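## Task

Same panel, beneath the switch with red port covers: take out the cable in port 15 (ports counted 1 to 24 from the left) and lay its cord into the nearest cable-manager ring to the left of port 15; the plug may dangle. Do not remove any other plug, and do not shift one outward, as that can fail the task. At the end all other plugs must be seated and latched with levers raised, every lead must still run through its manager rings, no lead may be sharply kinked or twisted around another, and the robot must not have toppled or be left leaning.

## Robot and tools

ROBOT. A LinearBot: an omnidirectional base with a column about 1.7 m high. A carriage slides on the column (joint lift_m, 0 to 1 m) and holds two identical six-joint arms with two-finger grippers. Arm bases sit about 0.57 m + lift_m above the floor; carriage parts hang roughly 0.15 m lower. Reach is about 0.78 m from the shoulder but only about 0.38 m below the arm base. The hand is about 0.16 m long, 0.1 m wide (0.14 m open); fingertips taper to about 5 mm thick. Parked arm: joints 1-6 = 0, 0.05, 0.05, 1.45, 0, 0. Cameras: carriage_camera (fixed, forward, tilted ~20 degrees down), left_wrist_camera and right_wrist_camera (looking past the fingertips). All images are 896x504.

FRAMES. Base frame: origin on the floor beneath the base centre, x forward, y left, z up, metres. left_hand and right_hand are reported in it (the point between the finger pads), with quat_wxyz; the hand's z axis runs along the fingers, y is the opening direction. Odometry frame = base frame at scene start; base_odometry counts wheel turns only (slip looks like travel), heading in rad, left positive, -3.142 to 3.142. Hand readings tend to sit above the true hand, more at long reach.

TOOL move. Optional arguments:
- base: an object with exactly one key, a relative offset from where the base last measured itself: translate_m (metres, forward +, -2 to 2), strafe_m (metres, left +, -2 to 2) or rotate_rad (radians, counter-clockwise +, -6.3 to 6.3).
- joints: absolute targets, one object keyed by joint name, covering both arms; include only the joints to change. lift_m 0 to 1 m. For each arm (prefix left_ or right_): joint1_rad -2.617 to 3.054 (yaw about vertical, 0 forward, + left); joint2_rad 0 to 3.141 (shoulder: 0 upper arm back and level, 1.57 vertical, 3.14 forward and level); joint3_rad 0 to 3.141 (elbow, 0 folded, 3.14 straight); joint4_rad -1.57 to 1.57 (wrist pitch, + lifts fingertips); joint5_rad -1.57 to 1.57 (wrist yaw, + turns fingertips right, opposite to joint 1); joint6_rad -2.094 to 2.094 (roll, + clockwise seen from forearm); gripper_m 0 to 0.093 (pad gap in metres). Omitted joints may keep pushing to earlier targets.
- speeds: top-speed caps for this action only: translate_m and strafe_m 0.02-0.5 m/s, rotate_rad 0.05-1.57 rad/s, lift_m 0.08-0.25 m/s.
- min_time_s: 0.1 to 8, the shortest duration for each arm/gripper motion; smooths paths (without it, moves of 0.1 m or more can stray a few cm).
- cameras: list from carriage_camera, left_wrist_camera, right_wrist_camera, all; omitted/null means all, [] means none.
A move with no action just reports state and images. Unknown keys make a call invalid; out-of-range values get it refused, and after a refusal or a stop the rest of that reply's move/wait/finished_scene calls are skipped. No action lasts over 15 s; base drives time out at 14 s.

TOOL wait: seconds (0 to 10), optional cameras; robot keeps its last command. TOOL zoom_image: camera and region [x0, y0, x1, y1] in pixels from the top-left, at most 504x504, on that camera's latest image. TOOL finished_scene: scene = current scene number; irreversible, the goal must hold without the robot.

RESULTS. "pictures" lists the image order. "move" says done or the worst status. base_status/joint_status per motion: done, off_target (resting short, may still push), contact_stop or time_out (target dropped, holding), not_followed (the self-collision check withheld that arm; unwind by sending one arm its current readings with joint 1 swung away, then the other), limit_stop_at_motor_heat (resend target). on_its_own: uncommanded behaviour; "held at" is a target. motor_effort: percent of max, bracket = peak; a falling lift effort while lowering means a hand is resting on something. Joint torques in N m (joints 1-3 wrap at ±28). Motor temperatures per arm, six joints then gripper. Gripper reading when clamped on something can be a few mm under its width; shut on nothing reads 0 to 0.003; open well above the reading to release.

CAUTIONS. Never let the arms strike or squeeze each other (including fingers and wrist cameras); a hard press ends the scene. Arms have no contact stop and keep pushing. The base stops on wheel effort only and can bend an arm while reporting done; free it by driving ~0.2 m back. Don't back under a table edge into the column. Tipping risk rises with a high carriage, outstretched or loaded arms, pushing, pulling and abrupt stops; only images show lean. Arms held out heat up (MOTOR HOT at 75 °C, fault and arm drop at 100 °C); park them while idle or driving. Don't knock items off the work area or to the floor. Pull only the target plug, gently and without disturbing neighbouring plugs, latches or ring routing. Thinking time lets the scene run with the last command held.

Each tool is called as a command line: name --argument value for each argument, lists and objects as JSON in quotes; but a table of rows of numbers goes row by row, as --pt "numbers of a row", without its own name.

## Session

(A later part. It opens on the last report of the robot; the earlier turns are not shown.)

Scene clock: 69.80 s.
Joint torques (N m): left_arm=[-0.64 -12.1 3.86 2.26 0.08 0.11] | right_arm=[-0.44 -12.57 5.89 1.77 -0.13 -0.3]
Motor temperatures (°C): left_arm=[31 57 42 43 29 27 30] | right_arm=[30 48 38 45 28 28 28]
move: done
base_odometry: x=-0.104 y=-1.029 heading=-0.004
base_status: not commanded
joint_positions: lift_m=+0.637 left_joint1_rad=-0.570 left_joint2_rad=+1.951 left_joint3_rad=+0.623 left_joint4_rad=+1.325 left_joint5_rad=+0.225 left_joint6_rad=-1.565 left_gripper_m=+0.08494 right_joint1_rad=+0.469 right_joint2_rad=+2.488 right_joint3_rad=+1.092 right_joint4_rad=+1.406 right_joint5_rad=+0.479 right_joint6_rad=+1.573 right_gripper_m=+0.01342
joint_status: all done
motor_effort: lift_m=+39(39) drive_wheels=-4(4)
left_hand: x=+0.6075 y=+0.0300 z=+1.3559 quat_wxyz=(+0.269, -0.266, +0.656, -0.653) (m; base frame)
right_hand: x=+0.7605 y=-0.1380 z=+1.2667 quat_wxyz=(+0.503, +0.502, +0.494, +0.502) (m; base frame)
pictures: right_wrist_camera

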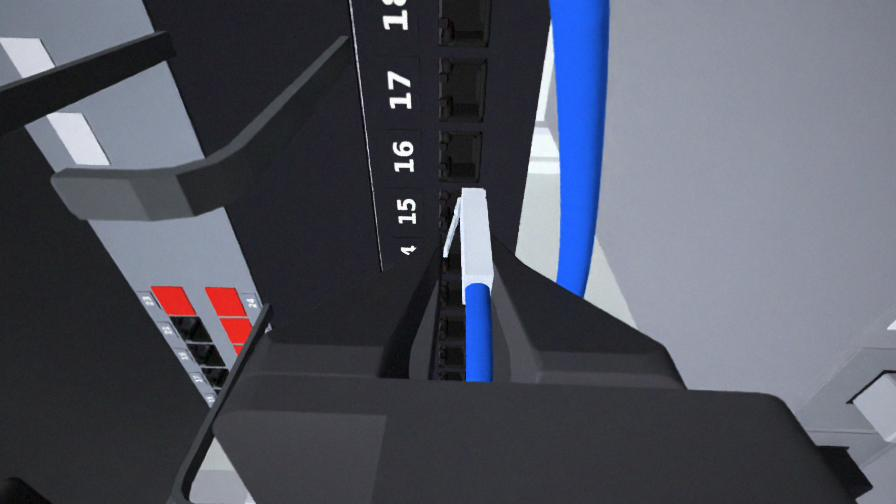

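move --base '{"translate_m":-0.03}' --speeds '{"translate_m":0.03}' --cameras '["right_wrist_camera","left_wrist_camera"]'

zoom_image --camera "right_wrist_camera" --region '[340, 100, 640, 400]'

Scene clock: 71.73 s.
Joint torques (N m): left_arm=[-0.65 -12.14 3.88 2.31 0.09 0.06] | right_arm=[-0.44 -12.6 5.72 1.85 -0.05 -0.3]
Motor temperatures (°C): left_arm=[31 57 42 43 29 27 30] | right_arm=[30 48 38 45 28 28 28]
move: done
base_odometry: x=-0.134 y=-1.029 heading=-0.004
base_status: done
joint_positions: lift_m=+0.637 left_joint1_rad=-0.570 left_joint2_rad=+1.951 left_joint3_rad=+0.623 left_joint4_rad=+1.325 left_joint5_rad=+0.226 left_joint6_rad=-1.565 left_gripper_m=+0.08494 right_joint1_rad=+0.469 right_joint2_rad=+2.488 right_joint3_rad=+1.096 right_joint4_rad=+1.400 right_joint5_rad=+0.471 right_joint6_rad=+1.573 right_gripper_m=+0.01342
joint_status: not commanded
motor_effort: lift_m=+39(39) drive_wheels=+4(9)
left_hand: x=+0.6074 y=+0.0299 z=+1.3559 quat_wxyz=(+0.268, -0.265, +0.656, -0.653) (m; base frame)
right_hand: x=+0.7612 y=-0.1363 z=+1.2667 quat_wxyz=(+0.501, +0.500, +0.496, +0.503) (m; base frame)
pictures: left_wrist_camera, right_wrist_camera

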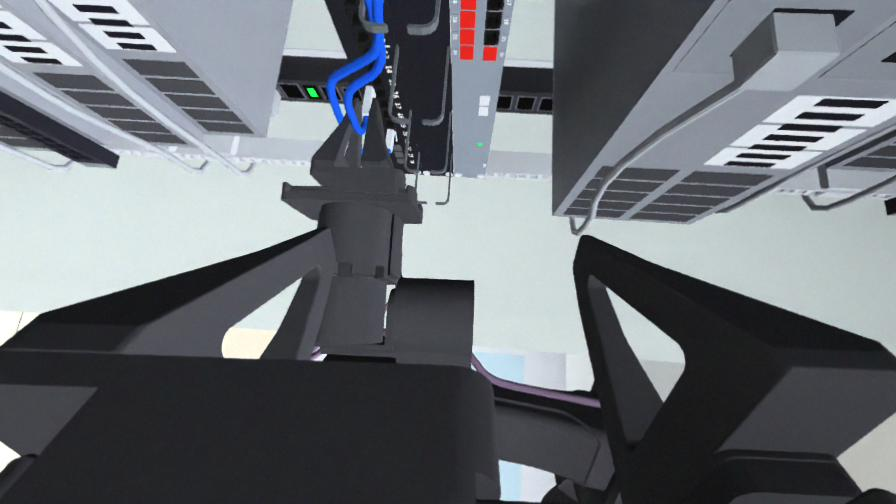

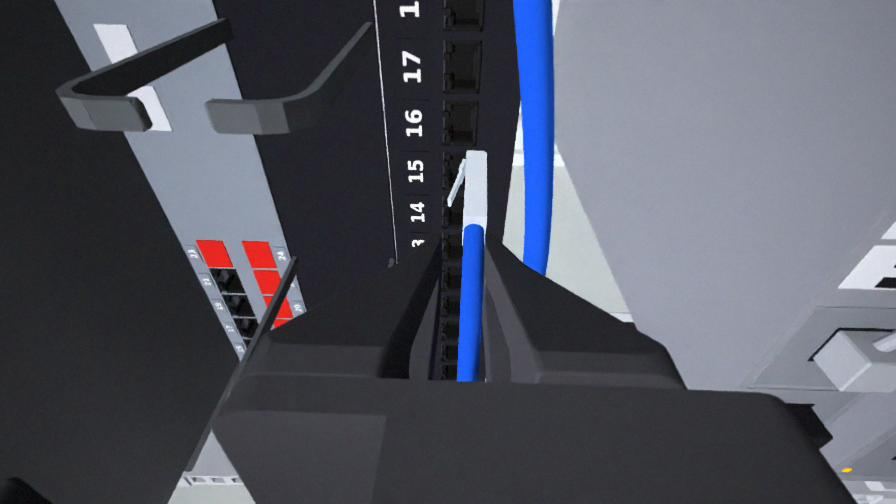

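Scaled by 1.680 from the camera's 896x504 image, which has a finer 1280x720 frame.

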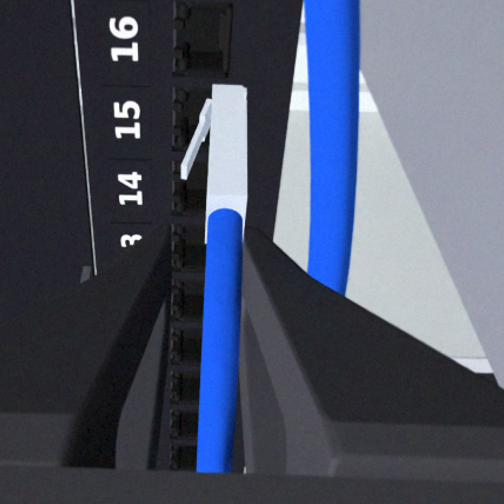

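zoom_image --camera "left_wrist_camera" --region '[280, 0, 530, 230]'

zoom_image --camera "carriage_camera" --region '[380, 220, 560, 330]'

Scaled by 2.016 from the camera's 896x504 image, which has a finer 1280x720 frame.

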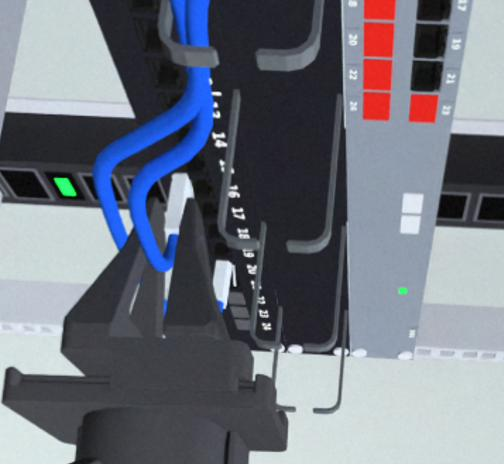

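This scene's latest camera images include none from carriage_camera. They are from: left_wrist_camera, right_wrist_camera. carriage_camera's image comes with the result of a call that names it in "cameras".

move --base '{"translate_m":0.016}' --joints '{"lift_m":0.634}' --speeds '{"translate_m":0.03,"lift_m":0.08}' --cameras '[]'

move --joints '{"right_gripper_m":0.003}' --min_time_s 1.0 --cameras '["right_wrist_camera"]'

zoom_image --camera "right_wrist_camera" --region '[340, 100, 640, 400]'

Scene clock: 74.30 s.
Joint torques (N m): left_arm=[-0.49 -12.19 3.73 2.3 0.06 0.13] | right_arm=[-0.5 -12.62 5.34 1.86 -0.01 -0.3]
Motor temperatures (°C): left_arm=[31 57 42 43 29 27 30] | right_arm=[30 49 38 44 28 28 27]
move: done
base_odometry: x=-0.118 y=-1.029 heading=-0.004
base_status: done
joint_positions: lift_m=+0.634 left_joint1_rad=-0.570 left_joint2_rad=+1.951 left_joint3_rad=+0.623 left_joint4_rad=+1.325 left_joint5_rad=+0.226 left_joint6_rad=-1.565 left_gripper_m=+0.08494 right_joint1_rad=+0.469 right_joint2_rad=+2.488 right_joint3_rad=+1.099 right_joint4_rad=+1.397 right_joint5_rad=+0.470 right_joint6_rad=+1.573 right_gripper_m=+0.01342
joint_status: all done
motor_effort: lift_m=+37(38) drive_wheels=-4(10)
left_hand: x=+0.6074 y=+0.0301 z=+1.3528 quat_wxyz=(+0.268, -0.266, +0.656, -0.653) (m; base frame)
right_hand: x=+0.7618 y=-0.1357 z=+1.2639 quat_wxyz=(+0.500, +0.500, +0.497, +0.503) (m; base frame)
pictures: none
No camera images: "cameras" was empty.

Scene clock: 75.57 s.
Joint torques (N m): left_arm=[-0.81 -12.16 3.95 2.25 0.09 0.09] | right_arm=[-0.43 -12.62 5.39 1.87 -0.03 -0.3]
Motor temperatures (°C): left_arm=[31 57 42 43 29 27 30] | right_arm=[30 49 38 44 28 28 27]
move: done
base_odometry: x=-0.118 y=-1.029 heading=-0.004
base_status: not commanded
joint_positions: lift_m=+0.634 left_joint1_rad=-0.570 left_joint2_rad=+1.951 left_joint3_rad=+0.623 left_joint4_rad=+1.325 left_joint5_rad=+0.226 left_joint6_rad=-1.565 left_gripper_m=+0.08494 right_joint1_rad=+0.469 right_joint2_rad=+2.488 right_joint3_rad=+1.099 right_joint4_rad=+1.397 right_joint5_rad=+0.469 right_joint6_rad=+1.573 right_gripper_m=+0.00389
joint_status: all done
motor_effort: lift_m=+38(38) drive_wheels=-5(6)
left_hand: x=+0.6074 y=+0.0301 z=+1.3528 quat_wxyz=(+0.268, -0.266, +0.656, -0.653) (m; base frame)
right_hand: x=+0.7618 y=-0.1357 z=+1.2639 quat_wxyz=(+0.500, +0.500, +0.497, +0.503) (m; base frame)
pictures: right_wrist_camera

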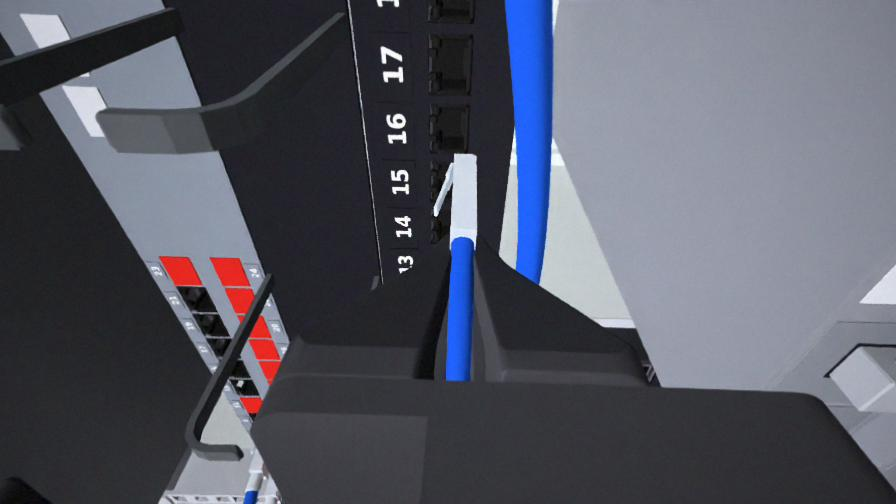

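Scaled by 1.680 from the camera's 896x504 image, which has a finer 1280x720 frame.

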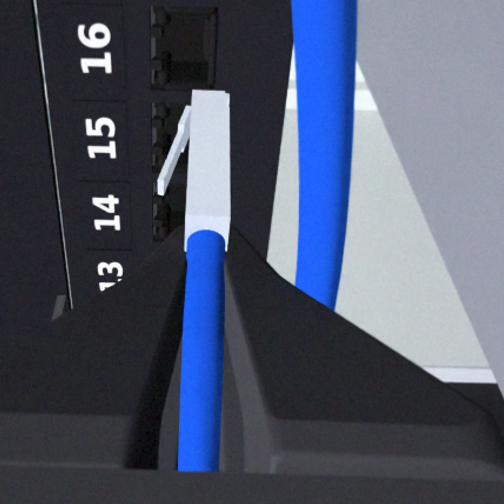

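move --base '{"translate_m":-0.065}' --joints '{"right_gripper_m":0.001}' --speeds '{"translate_m":0.04}' --cameras '[]'

move --joints '{"lift_m":0.68}' --speeds '{"lift_m":0.08}'

zoom_image --camera "left_wrist_camera" --region '[280, 0, 530, 230]'

zoom_image --camera "carriage_camera" --region '[380, 220, 560, 330]'

Scene clock: 78.13 s.
Joint torques (N m): left_arm=[-0.51 -12.03 4.05 2.26 0.04 0.11] | right_arm=[-0.43 -12.64 5.19 1.92 0.11 -0.3]
Motor temperatures (°C): left_arm=[31 58 42 43 29 27 30] | right_arm=[30 50 38 44 28 28 28]
move: done
base_odometry: x=-0.183 y=-1.029 heading=-0.004
base_status: done
joint_positions: lift_m=+0.634 left_joint1_rad=-0.570 left_joint2_rad=+1.951 left_joint3_rad=+0.623 left_joint4_rad=+1.325 left_joint5_rad=+0.227 left_joint6_rad=-1.565 left_gripper_m=+0.08494 right_joint1_rad=+0.469 right_joint2_rad=+2.488 right_joint3_rad=+1.102 right_joint4_rad=+1.397 right_joint5_rad=+0.456 right_joint6_rad=+1.573 right_gripper_m=+0.00388
joint_status: all done
motor_effort: lift_m=+38(38) drive_wheels=+2(10)
left_hand: x=+0.6072 y=+0.0299 z=+1.3528 quat_wxyz=(+0.268, -0.265, +0.656, -0.653) (m; base frame)
right_hand: x=+0.7623 y=-0.1331 z=+1.2648 quat_wxyz=(+0.497, +0.496, +0.499, +0.508) (m; base frame)
pictures: none
No camera images: "cameras" was empty.

Scene clock: 79.10 s.
Joint torques (N m): left_arm=[-0.57 -12.14 3.74 2.24 0.04 0.08] | right_arm=[-0.24 -12.72 5.19 2.05 0.11 -0.3]
Motor temperatures (°C): left_arm=[31 58 42 43 29 27 30] | right_arm=[30 50 38 44 28 28 28]
move: done
base_odometry: x=-0.183 y=-1.029 heading=-0.004
base_status: not commanded
joint_positions: lift_m=+0.680 left_joint1_rad=-0.570 left_joint2_rad=+1.951 left_joint3_rad=+0.623 left_joint4_rad=+1.328 left_joint5_rad=+0.227 left_joint6_rad=-1.565 left_gripper_m=+0.08494 right_joint1_rad=+0.468 right_joint2_rad=+2.488 right_joint3_rad=+1.102 right_joint4_rad=+1.383 right_joint5_rad=+0.456 right_joint6_rad=+1.573 right_gripper_m=+0.00387
joint_status: all done
motor_effort: lift_m=+38(46) drive_wheels=+2(3)
left_hand: x=+0.6072 y=+0.0299 z=+1.3995 quat_wxyz=(+0.269, -0.265, +0.655, -0.654) (m; base frame)
right_hand: x=+0.7626 y=-0.1337 z=+1.3077 quat_wxyz=(+0.496, +0.498, +0.503, +0.503) (m; base frame)
pictures: carriage_camera, left_wrist_camera, right_wrist_camera

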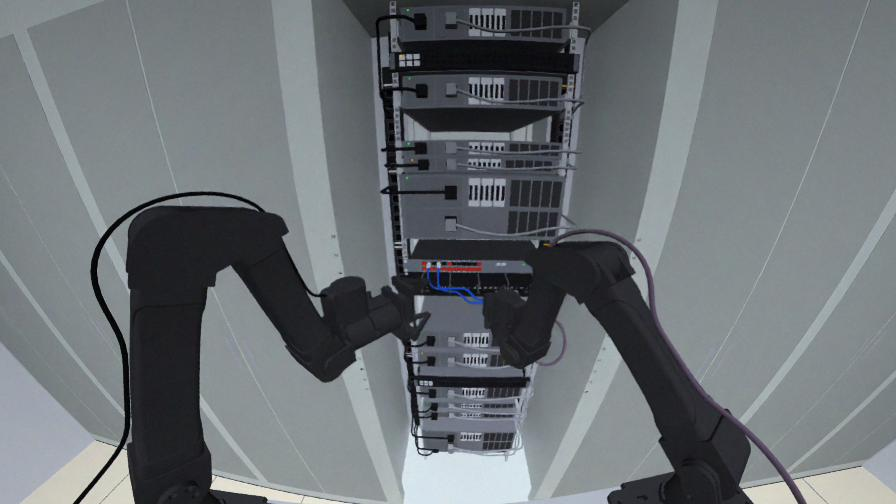

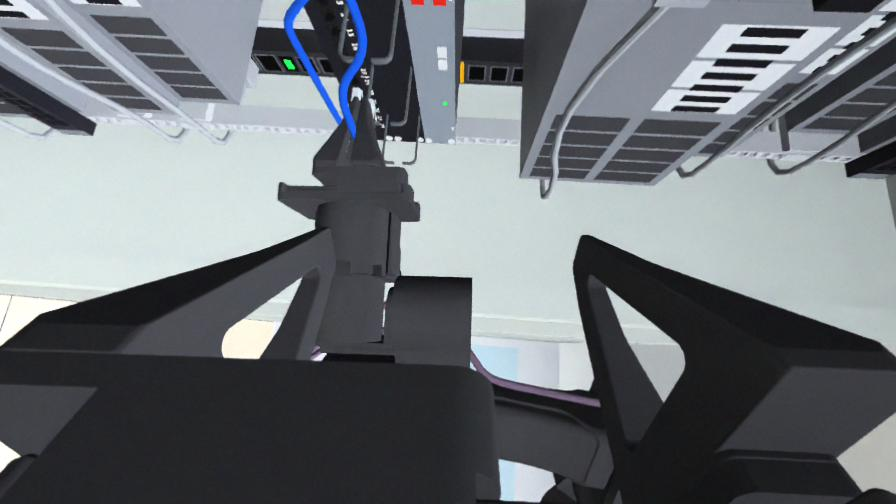

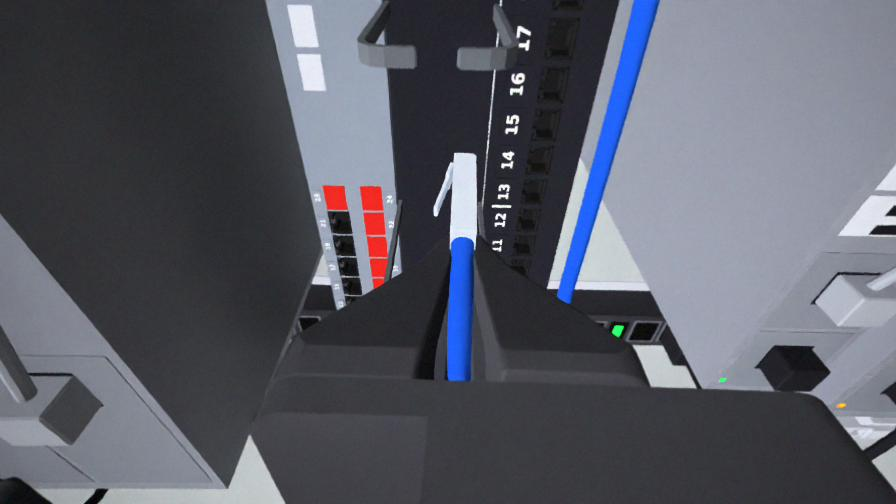

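Scaled by 2.016 from the camera's 896x504 image, which has a finer 1280x720 frame.

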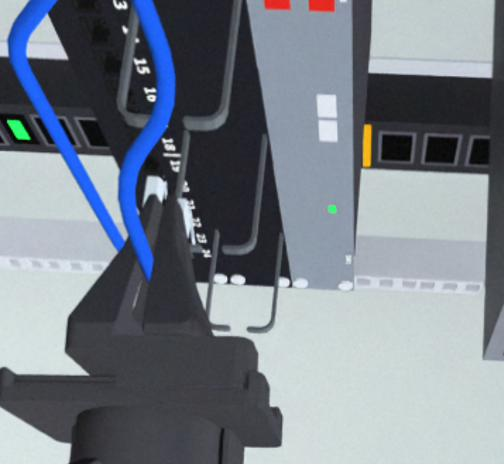

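Scaled by 2.800 from the camera's 896x504 image, which has a finer 1280x720 frame.

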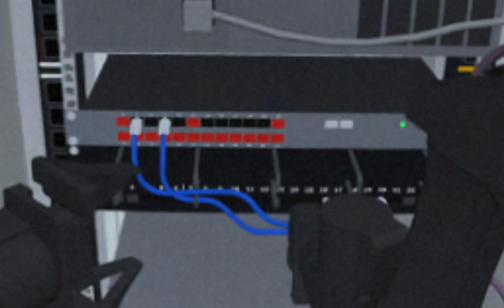

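move --joints '{"lift_m":0.692}' --speeds '{"lift_m":0.08}' --cameras '["left_wrist_camera"]'

zoom_image --camera "left_wrist_camera" --region '[280, 0, 460, 170]'

Scene clock: 80.27 s.
Joint torques (N m): left_arm=[-0.66 -12.1 3.93 2.21 0.03 0.1] | right_arm=[-0.17 -12.55 5.19 2.15 0.1 -0.29]
Motor temperatures (°C): left_arm=[31 58 42 43 29 27 30] | right_arm=[30 50 38 44 28 28 28]
move: done
base_odometry: x=-0.183 y=-1.029 heading=-0.004
base_status: not commanded
joint_positions: lift_m=+0.692 left_joint1_rad=-0.570 left_joint2_rad=+1.950 left_joint3_rad=+0.623 left_joint4_rad=+1.329 left_joint5_rad=+0.227 left_joint6_rad=-1.565 left_gripper_m=+0.08494 right_joint1_rad=+0.468 right_joint2_rad=+2.488 right_joint3_rad=+1.102 right_joint4_rad=+1.377 right_joint5_rad=+0.456 right_joint6_rad=+1.573 right_gripper_m=+0.00387
joint_status: all done
motor_effort: lift_m=+38(47) drive_wheels=-2(2)
left_hand: x=+0.6072 y=+0.0299 z=+1.4122 quat_wxyz=(+0.269, -0.264, +0.655, -0.655) (m; base frame)
right_hand: x=+0.7626 y=-0.1340 z=+1.3184 quat_wxyz=(+0.495, +0.499, +0.505, +0.501) (m; base frame)
pictures: left_wrist_camera

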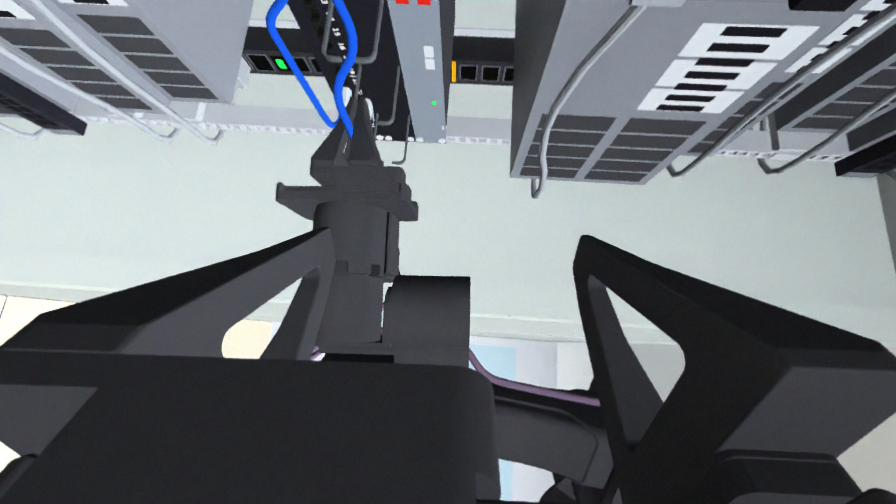

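Scaled by 2.800 from the camera's 896x504 image, which has a finer 1280x720 frame.

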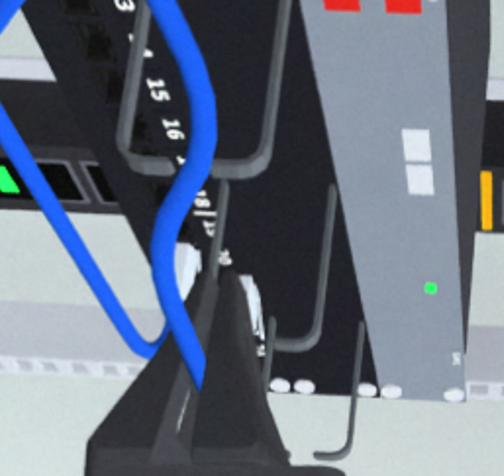

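move --base '{"translate_m":0.025}' --speeds '{"translate_m":0.03}' --cameras '["left_wrist_camera"]'

zoom_image --camera "left_wrist_camera" --region '[280, 0, 460, 170]'

Scene clock: 81.97 s.
Joint torques (N m): left_arm=[-0.69 -11.86 3.96 2.24 0.06 0.07] | right_arm=[0.09 -12.64 5.22 2.11 0.08 -0.3]
Motor temperatures (°C): left_arm=[31 58 42 43 29 27 30] | right_arm=[30 50 38 44 28 28 28]
move: done
base_odometry: x=-0.158 y=-1.029 heading=-0.004
base_status: done
joint_positions: lift_m=+0.692 left_joint1_rad=-0.571 left_joint2_rad=+1.950 left_joint3_rad=+0.623 left_joint4_rad=+1.329 left_joint5_rad=+0.227 left_joint6_rad=-1.565 left_gripper_m=+0.08494 right_joint1_rad=+0.463 right_joint2_rad=+2.488 right_joint3_rad=+1.102 right_joint4_rad=+1.377 right_joint5_rad=+0.459 right_joint6_rad=+1.573 right_gripper_m=+0.00387
joint_status: not commanded
motor_effort: lift_m=+37(38) drive_wheels=-5(12)
left_hand: x=+0.6071 y=+0.0297 z=+1.4122 quat_wxyz=(+0.269, -0.264, +0.655, -0.655) (m; base frame)
right_hand: x=+0.7635 y=-0.1369 z=+1.3184 quat_wxyz=(+0.497, +0.501, +0.503, +0.499) (m; base frame)
pictures: left_wrist_camera

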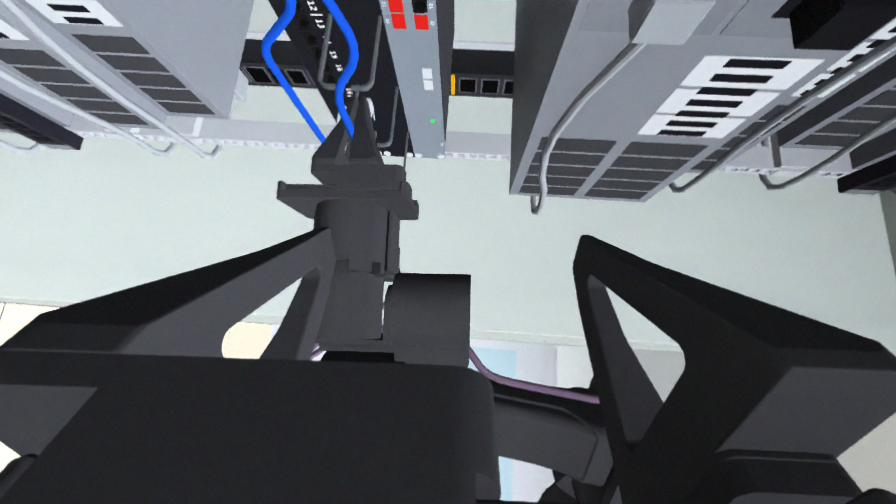

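Scaled by 2.800 from the camera's 896x504 image, which has a finer 1280x720 frame.

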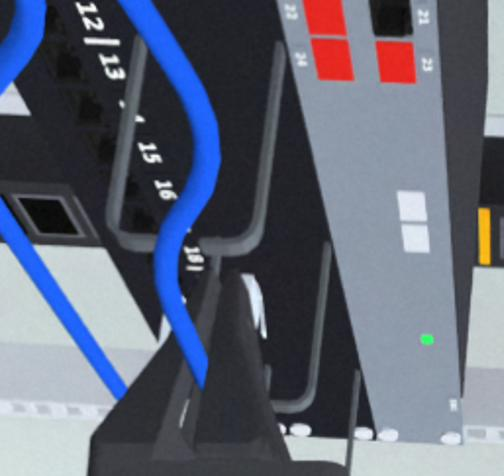

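move --base '{"translate_m":0.02}' --joints '{"lift_m":0.697}' --speeds '{"translate_m":0.03,"lift_m":0.08}' --cameras '["left_wrist_camera","right_wrist_camera"]'

zoom_image --camera "left_wrist_camera" --region '[280, 0, 460, 170]'

Scene clock: 83.50 s.
Joint torques (N m): left_arm=[-0.61 -11.74 3.81 2.21 0.05 0.07] | right_arm=[0.34 -12.59 5.11 2.13 0.05 -0.3]
Motor temperatures (°C): left_arm=[31 57 42 43 29 27 30] | right_arm=[30 51 38 44 28 28 28]
move: done
base_odometry: x=-0.138 y=-1.029 heading=-0.004
base_status: done
joint_positions: lift_m=+0.697 left_joint1_rad=-0.571 left_joint2_rad=+1.948 left_joint3_rad=+0.623 left_joint4_rad=+1.330 left_joint5_rad=+0.227 left_joint6_rad=-1.565 left_gripper_m=+0.08494 right_joint1_rad=+0.461 right_joint2_rad=+2.487 right_joint3_rad=+1.102 right_joint4_rad=+1.375 right_joint5_rad=+0.462 right_joint6_rad=+1.573 right_gripper_m=+0.00387
joint_status: all done
motor_effort: lift_m=+38(46) drive_wheels=-7(11)
left_hand: x=+0.6070 y=+0.0297 z=+1.4181 quat_wxyz=(+0.269, -0.264, +0.654, -0.656) (m; base frame)
right_hand: x=+0.7639 y=-0.1384 z=+1.3233 quat_wxyz=(+0.498, +0.502, +0.503, +0.497) (m; base frame)
pictures: left_wrist_camera, right_wrist_camera

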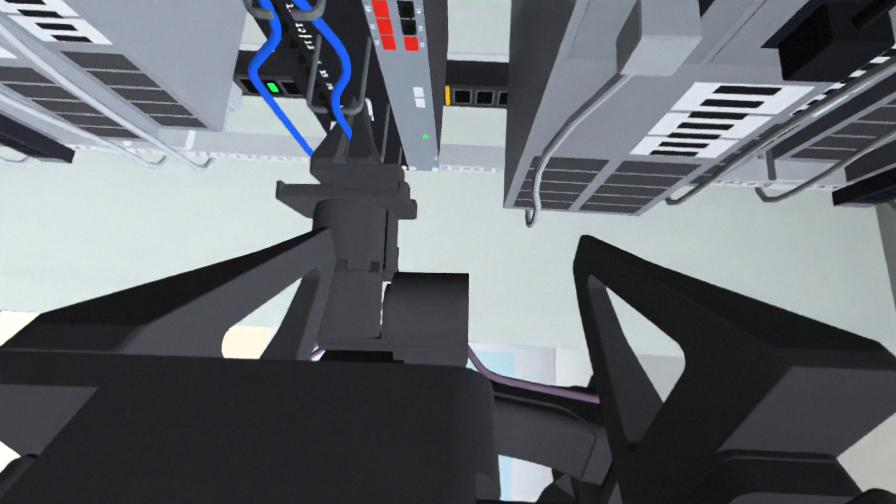

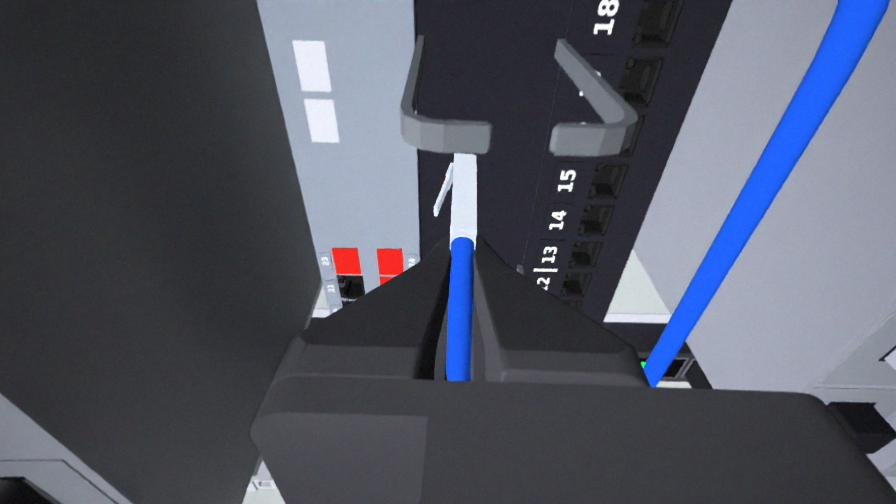

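Scaled by 2.800 from the camera's 896x504 image, which has a finer 1280x720 frame.

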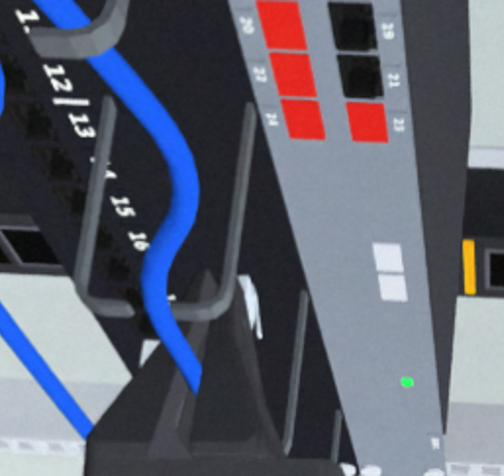

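move --base '{"translate_m":0.03}' --speeds '{"translate_m":0.03}' --cameras '["left_wrist_camera","right_wrist_camera"]'

zoom_image --camera "left_wrist_camera" --region '[280, 0, 460, 170]'

Scene clock: 85.33 s.
Joint torques (N m): left_arm=[-0.58 -11.89 3.86 2.2 0.07 0.09] | right_arm=[-1.76 -12.41 6.78 1.88 -0.57 -0.31]
Motor temperatures (°C): left_arm=[31 57 42 44 29 27 30] | right_arm=[30 51 38 44 28 28 28]
move: done
base_odometry: x=-0.108 y=-1.029 heading=-0.004
base_status: done
joint_positions: lift_m=+0.697 left_joint1_rad=-0.571 left_joint2_rad=+1.948 left_joint3_rad=+0.623 left_joint4_rad=+1.329 left_joint5_rad=+0.228 left_joint6_rad=-1.565 left_gripper_m=+0.08494 right_joint1_rad=+0.484 right_joint2_rad=+2.487 right_joint3_rad=+1.081 right_joint4_rad=+1.396 right_joint5_rad=+0.526 right_joint6_rad=+1.573 right_gripper_m=+0.00387
joint_status: not commanded
motor_effort: lift_m=+38(39) drive_wheels=-2(13)
left_hand: x=+0.6069 y=+0.0295 z=+1.4180 quat_wxyz=(+0.269, -0.263, +0.655, -0.656) (m; base frame)
right_hand: x=+0.7554 y=-0.1398 z=+1.3212 quat_wxyz=(+0.509, +0.512, +0.492, +0.486) (m; base frame)
pictures: left_wrist_camera, right_wrist_camera

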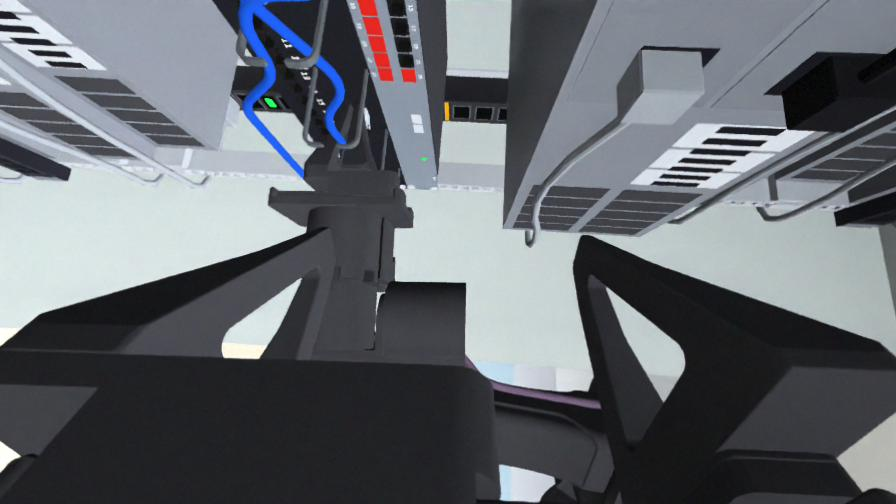

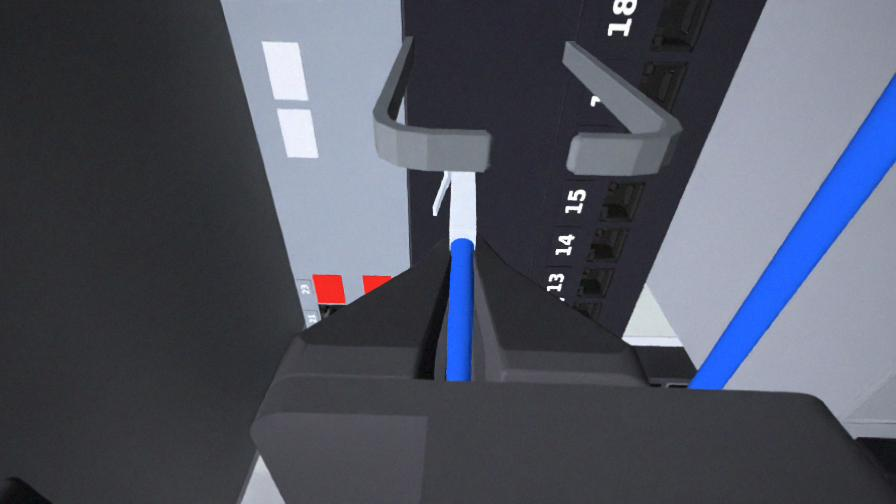

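Scaled by 2.800 from the camera's 896x504 image, which has a finer 1280x720 frame.

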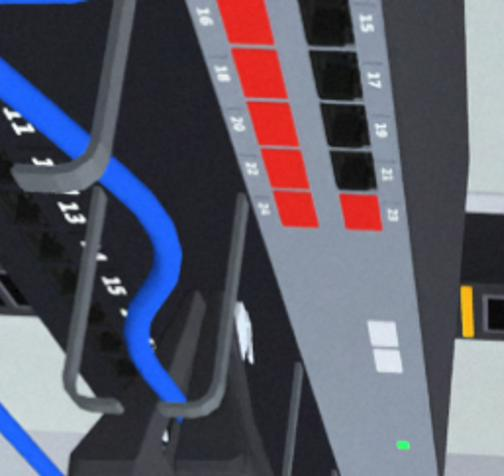

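move --base '{"translate_m":-0.006}' --joints '{"left_joint6_rad":0.0}' --min_time_s 1.0 --cameras '["left_wrist_camera"]'

zoom_image --camera "left_wrist_camera" --region '[260, 80, 640, 400]'

Scene clock: 87.83 s.
Joint torques (N m): left_arm=[-0.43 -11.73 4 2.21 0.03 0.13] | right_arm=[-0.39 -12.45 6.31 1.97 -0.29 -0.3]
Motor temperatures (°C): left_arm=[31 56 42 44 29 27 30] | right_arm=[30 51 38 44 28 28 28]
move: done
base_odometry: x=-0.114 y=-1.029 heading=-0.004
base_status: done
joint_positions: lift_m=+0.697 left_joint1_rad=-0.573 left_joint2_rad=+1.948 left_joint3_rad=+0.623 left_joint4_rad=+1.329 left_joint5_rad=+0.229 left_joint6_rad=-0.009 left_gripper_m=+0.08495 right_joint1_rad=+0.469 right_joint2_rad=+2.487 right_joint3_rad=+1.087 right_joint4_rad=+1.388 right_joint5_rad=+0.496 right_joint6_rad=+1.573 right_gripper_m=+0.00387
joint_status: all done
motor_effort: lift_m=+38(39) drive_wheels=+0(6)
left_hand: x=+0.6063 y=+0.0289 z=+1.4180 quat_wxyz=(+0.651, +0.273, +0.651, -0.279) (m; base frame)
right_hand: x=+0.7594 y=-0.1417 z=+1.3215 quat_wxyz=(+0.505, +0.508, +0.496, +0.490) (m; base frame)
pictures: left_wrist_camera

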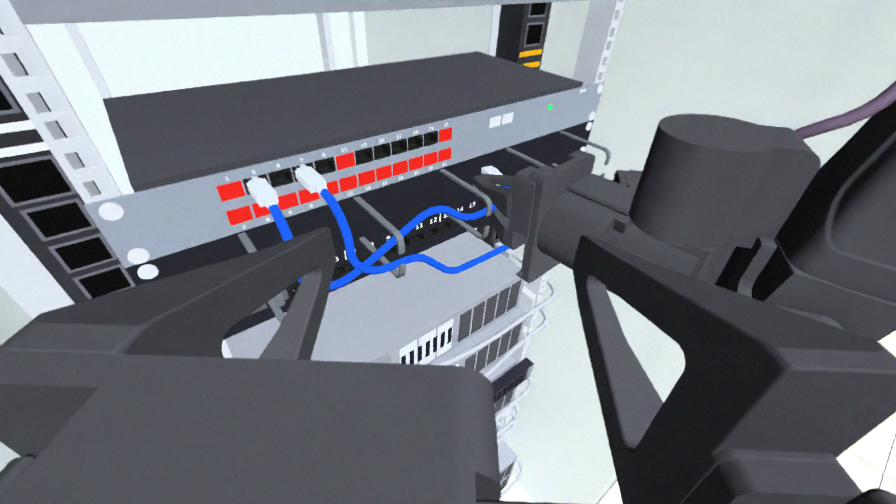

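Scaled by 1.326 from the camera's 896x504 image, which has a finer 1280x720 frame.

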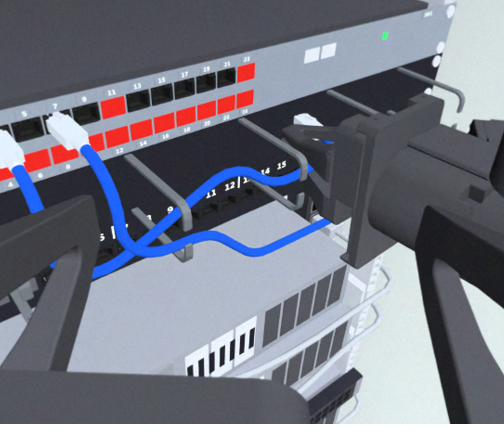

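zoom_image --camera "left_wrist_camera" --region '[330, 140, 530, 300]'

Scaled by 2.520 from the camera's 896x504 image, which has a finer 1280x720 frame.

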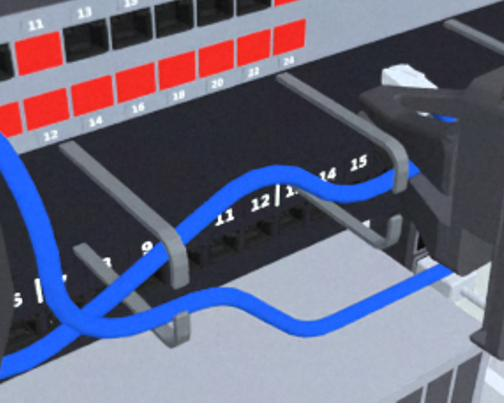

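move --joints '{"lift_m":0.68}' --speeds '{"lift_m":0.08}' --cameras '["left_wrist_camera"]'

zoom_image --camera "left_wrist_camera" --region '[330, 120, 530, 280]'

Scene clock: 88.87 s.
Joint torques (N m): left_arm=[-0.46 -11.78 3.95 2.27 0.03 0.13] | right_arm=[-0.44 -12.49 6.19 1.93 -0.21 -0.3]
Motor temperatures (°C): left_arm=[31 56 42 44 29 27 30] | right_arm=[30 51 38 44 28 28 28]
move: done
base_odometry: x=-0.114 y=-1.029 heading=-0.004
base_status: not commanded
joint_positions: lift_m=+0.680 left_joint1_rad=-0.573 left_joint2_rad=+1.948 left_joint3_rad=+0.623 left_joint4_rad=+1.327 left_joint5_rad=+0.229 left_joint6_rad=-0.007 left_gripper_m=+0.08495 right_joint1_rad=+0.470 right_joint2_rad=+2.487 right_joint3_rad=+1.088 right_joint4_rad=+1.393 right_joint5_rad=+0.489 right_joint6_rad=+1.573 right_gripper_m=+0.00387
joint_status: all done
motor_effort: lift_m=+39(40) drive_wheels=+3(3)
left_hand: x=+0.6063 y=+0.0289 z=+1.4005 quat_wxyz=(+0.651, +0.273, +0.651, -0.278) (m; base frame)
right_hand: x=+0.7595 y=-0.1401 z=+1.3058 quat_wxyz=(+0.504, +0.506, +0.496, +0.494) (m; base frame)
pictures: left_wrist_camera

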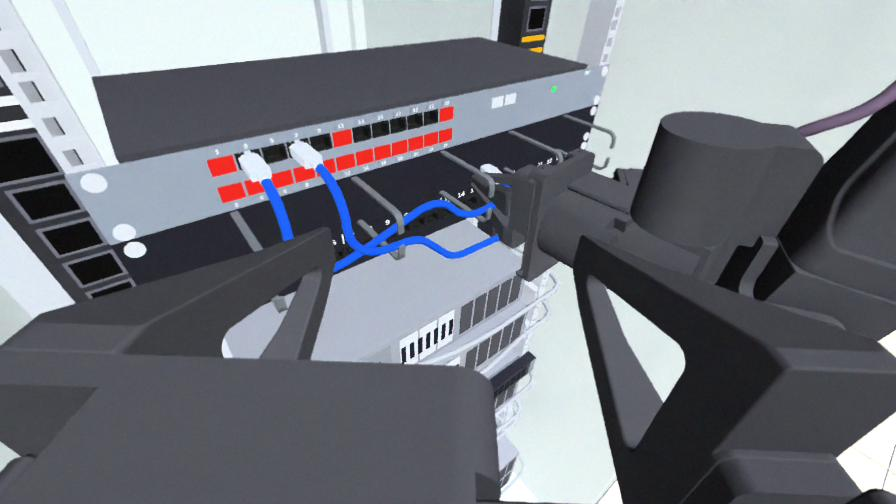

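Scaled by 2.520 from the camera's 896x504 image, which has a finer 1280x720 frame.

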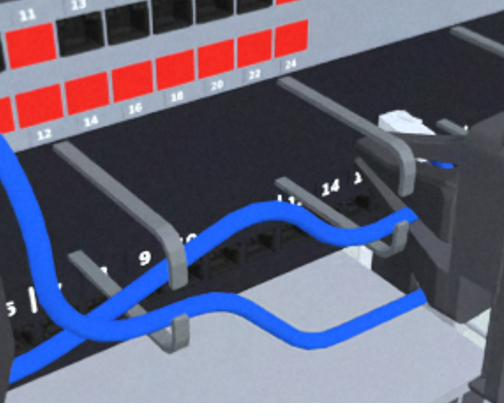

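move --base '{"translate_m":0.004}' --joints '{"lift_m":0.67}' --speeds '{"lift_m":0.08}' --cameras '["left_wrist_camera"]'

zoom_image --camera "left_wrist_camera" --region '[420, 120, 540, 220]'

Scene clock: 89.87 s.
Joint torques (N m): left_arm=[-0.34 -11.79 3.85 2.24 0.03 0.14] | right_arm=[-1.51 -12.41 6.22 1.47 -0.49 -0.29]
Motor temperatures (°C): left_arm=[31 56 42 44 29 27 30] | right_arm=[30 51 39 43 28 28 28]
move: done
base_odometry: x=-0.110 y=-1.029 heading=-0.004
base_status: done
joint_positions: lift_m=+0.670 left_joint1_rad=-0.573 left_joint2_rad=+1.947 left_joint3_rad=+0.623 left_joint4_rad=+1.325 left_joint5_rad=+0.229 left_joint6_rad=-0.007 left_gripper_m=+0.08495 right_joint1_rad=+0.481 right_joint2_rad=+2.487 right_joint3_rad=+1.086 right_joint4_rad=+1.429 right_joint5_rad=+0.515 right_joint6_rad=+1.572 right_gripper_m=+0.00387
joint_status: all done
motor_effort: lift_m=+38(39) drive_wheels=-3(7)
left_hand: x=+0.6063 y=+0.0289 z=+1.3904 quat_wxyz=(+0.650, +0.273, +0.652, -0.278) (m; base frame)
right_hand: x=+0.7570 y=-0.1390 z=+1.3034 quat_wxyz=(+0.511, +0.506, +0.481, +0.501) (m; base frame)
pictures: left_wrist_camera

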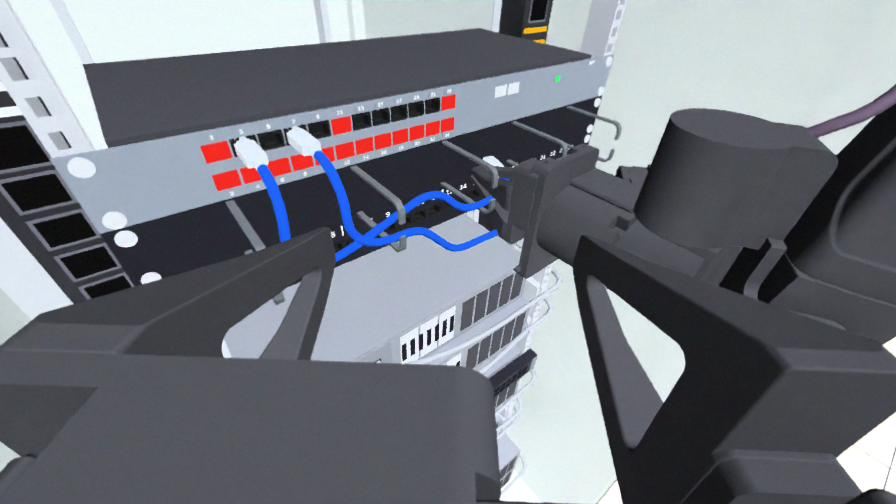

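Scaled by 4.200 from the camera's 896x504 image, which has a finer 1280x720 frame.

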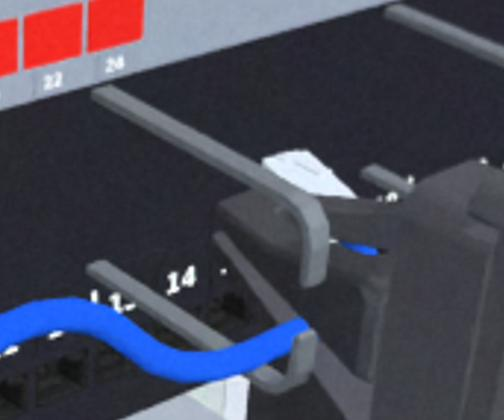

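move --base '{"translate_m":-0.004}' --joints '{"lift_m":0.677}' --speeds '{"lift_m":0.08}' --cameras '[]'

move --joints '{"right_gripper_m":0.022}' --min_time_s 2 --cameras '["left_wrist_camera","right_wrist_camera"]'

zoom_image --camera "left_wrist_camera" --region '[420, 120, 540, 220]'

Scene clock: 90.83 s.
Joint torques (N m): left_arm=[-0.23 -11.85 3.96 2.21 0.06 0.09] | right_arm=[-0.5 -12.41 6.04 1.87 -0.32 -0.29]
Motor temperatures (°C): left_arm=[31 56 42 44 29 27 30] | right_arm=[30 51 39 43 28 28 28]
move: done
base_odometry: x=-0.114 y=-1.029 heading=-0.004
base_status: done
joint_positions: lift_m=+0.677 left_joint1_rad=-0.574 left_joint2_rad=+1.947 left_joint3_rad=+0.623 left_joint4_rad=+1.328 left_joint5_rad=+0.229 left_joint6_rad=-0.007 left_gripper_m=+0.08495 right_joint1_rad=+0.471 right_joint2_rad=+2.487 right_joint3_rad=+1.091 right_joint4_rad=+1.399 right_joint5_rad=+0.498 right_joint6_rad=+1.572 right_gripper_m=+0.00385
joint_status: all done
motor_effort: lift_m=+39(47) drive_wheels=+0(7)
left_hand: x=+0.6060 y=+0.0285 z=+1.3981 quat_wxyz=(+0.651, +0.274, +0.650, -0.279) (m; base frame)
right_hand: x=+0.7599 y=-0.1406 z=+1.3052 quat_wxyz=(+0.507, +0.507, +0.492, +0.495) (m; base frame)
pictures: none
No camera images: "cameras" was empty.

Scene clock: 93.13 s.
Joint torques (N m): left_arm=[-0.46 -11.74 3.93 2.22 0.03 0.12] | right_arm=[-0.27 -12.51 6.01 1.96 -0.06 -0.29]
Motor temperatures (°C): left_arm=[31 55 42 44 29 27 30] | right_arm=[30 51 39 43 28 28 28]
move: done
base_odometry: x=-0.114 y=-1.029 heading=-0.004
base_status: not commanded
joint_positions: lift_m=+0.677 left_joint1_rad=-0.574 left_joint2_rad=+1.947 left_joint3_rad=+0.623 left_joint4_rad=+1.328 left_joint5_rad=+0.229 left_joint6_rad=-0.007 left_gripper_m=+0.08495 right_joint1_rad=+0.468 right_joint2_rad=+2.487 right_joint3_rad=+1.091 right_joint4_rad=+1.390 right_joint5_rad=+0.472 right_joint6_rad=+1.572 right_gripper_m=+0.02193
joint_status: all done
motor_effort: lift_m=+39(39) drive_wheels=+1(3)
left_hand: x=+0.6060 y=+0.0285 z=+1.3981 quat_wxyz=(+0.651, +0.274, +0.650, -0.279) (m; base frame)
right_hand: x=+0.7605 y=-0.1378 z=+1.3032 quat_wxyz=(+0.500, +0.502, +0.500, +0.497) (m; base frame)
pictures: left_wrist_camera, right_wrist_camera

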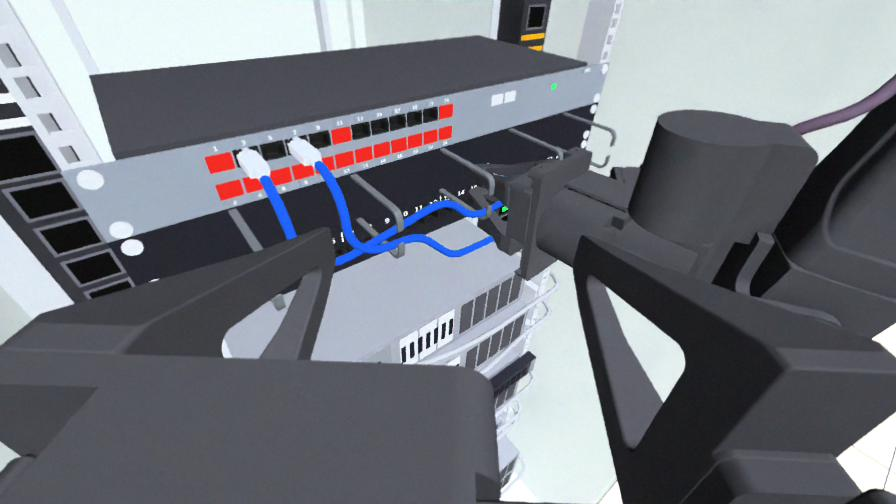

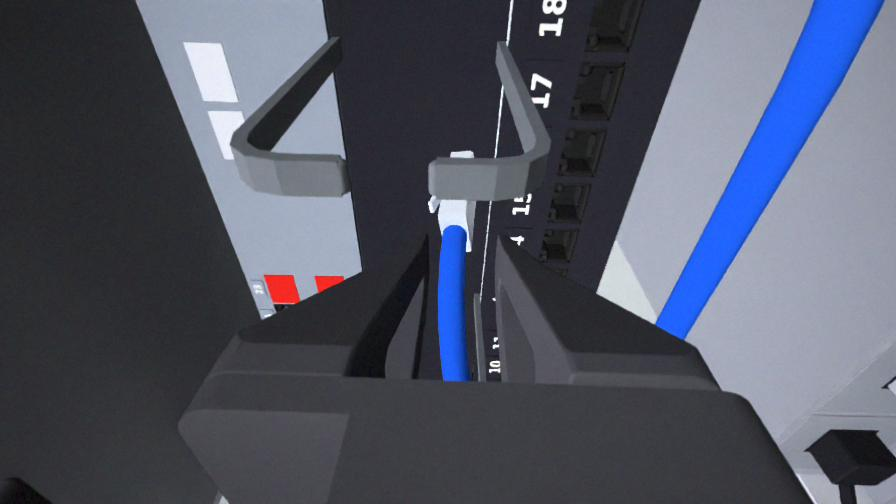

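Scaled by 4.200 from the camera's 896x504 image, which has a finer 1280x720 frame.

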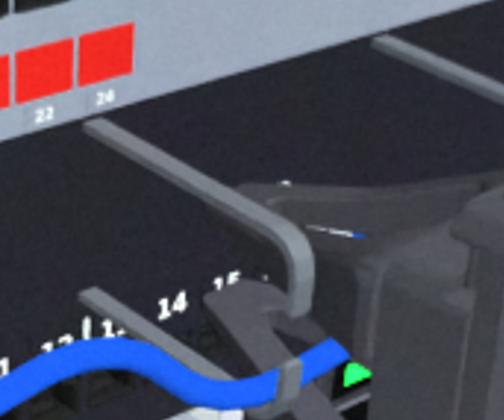

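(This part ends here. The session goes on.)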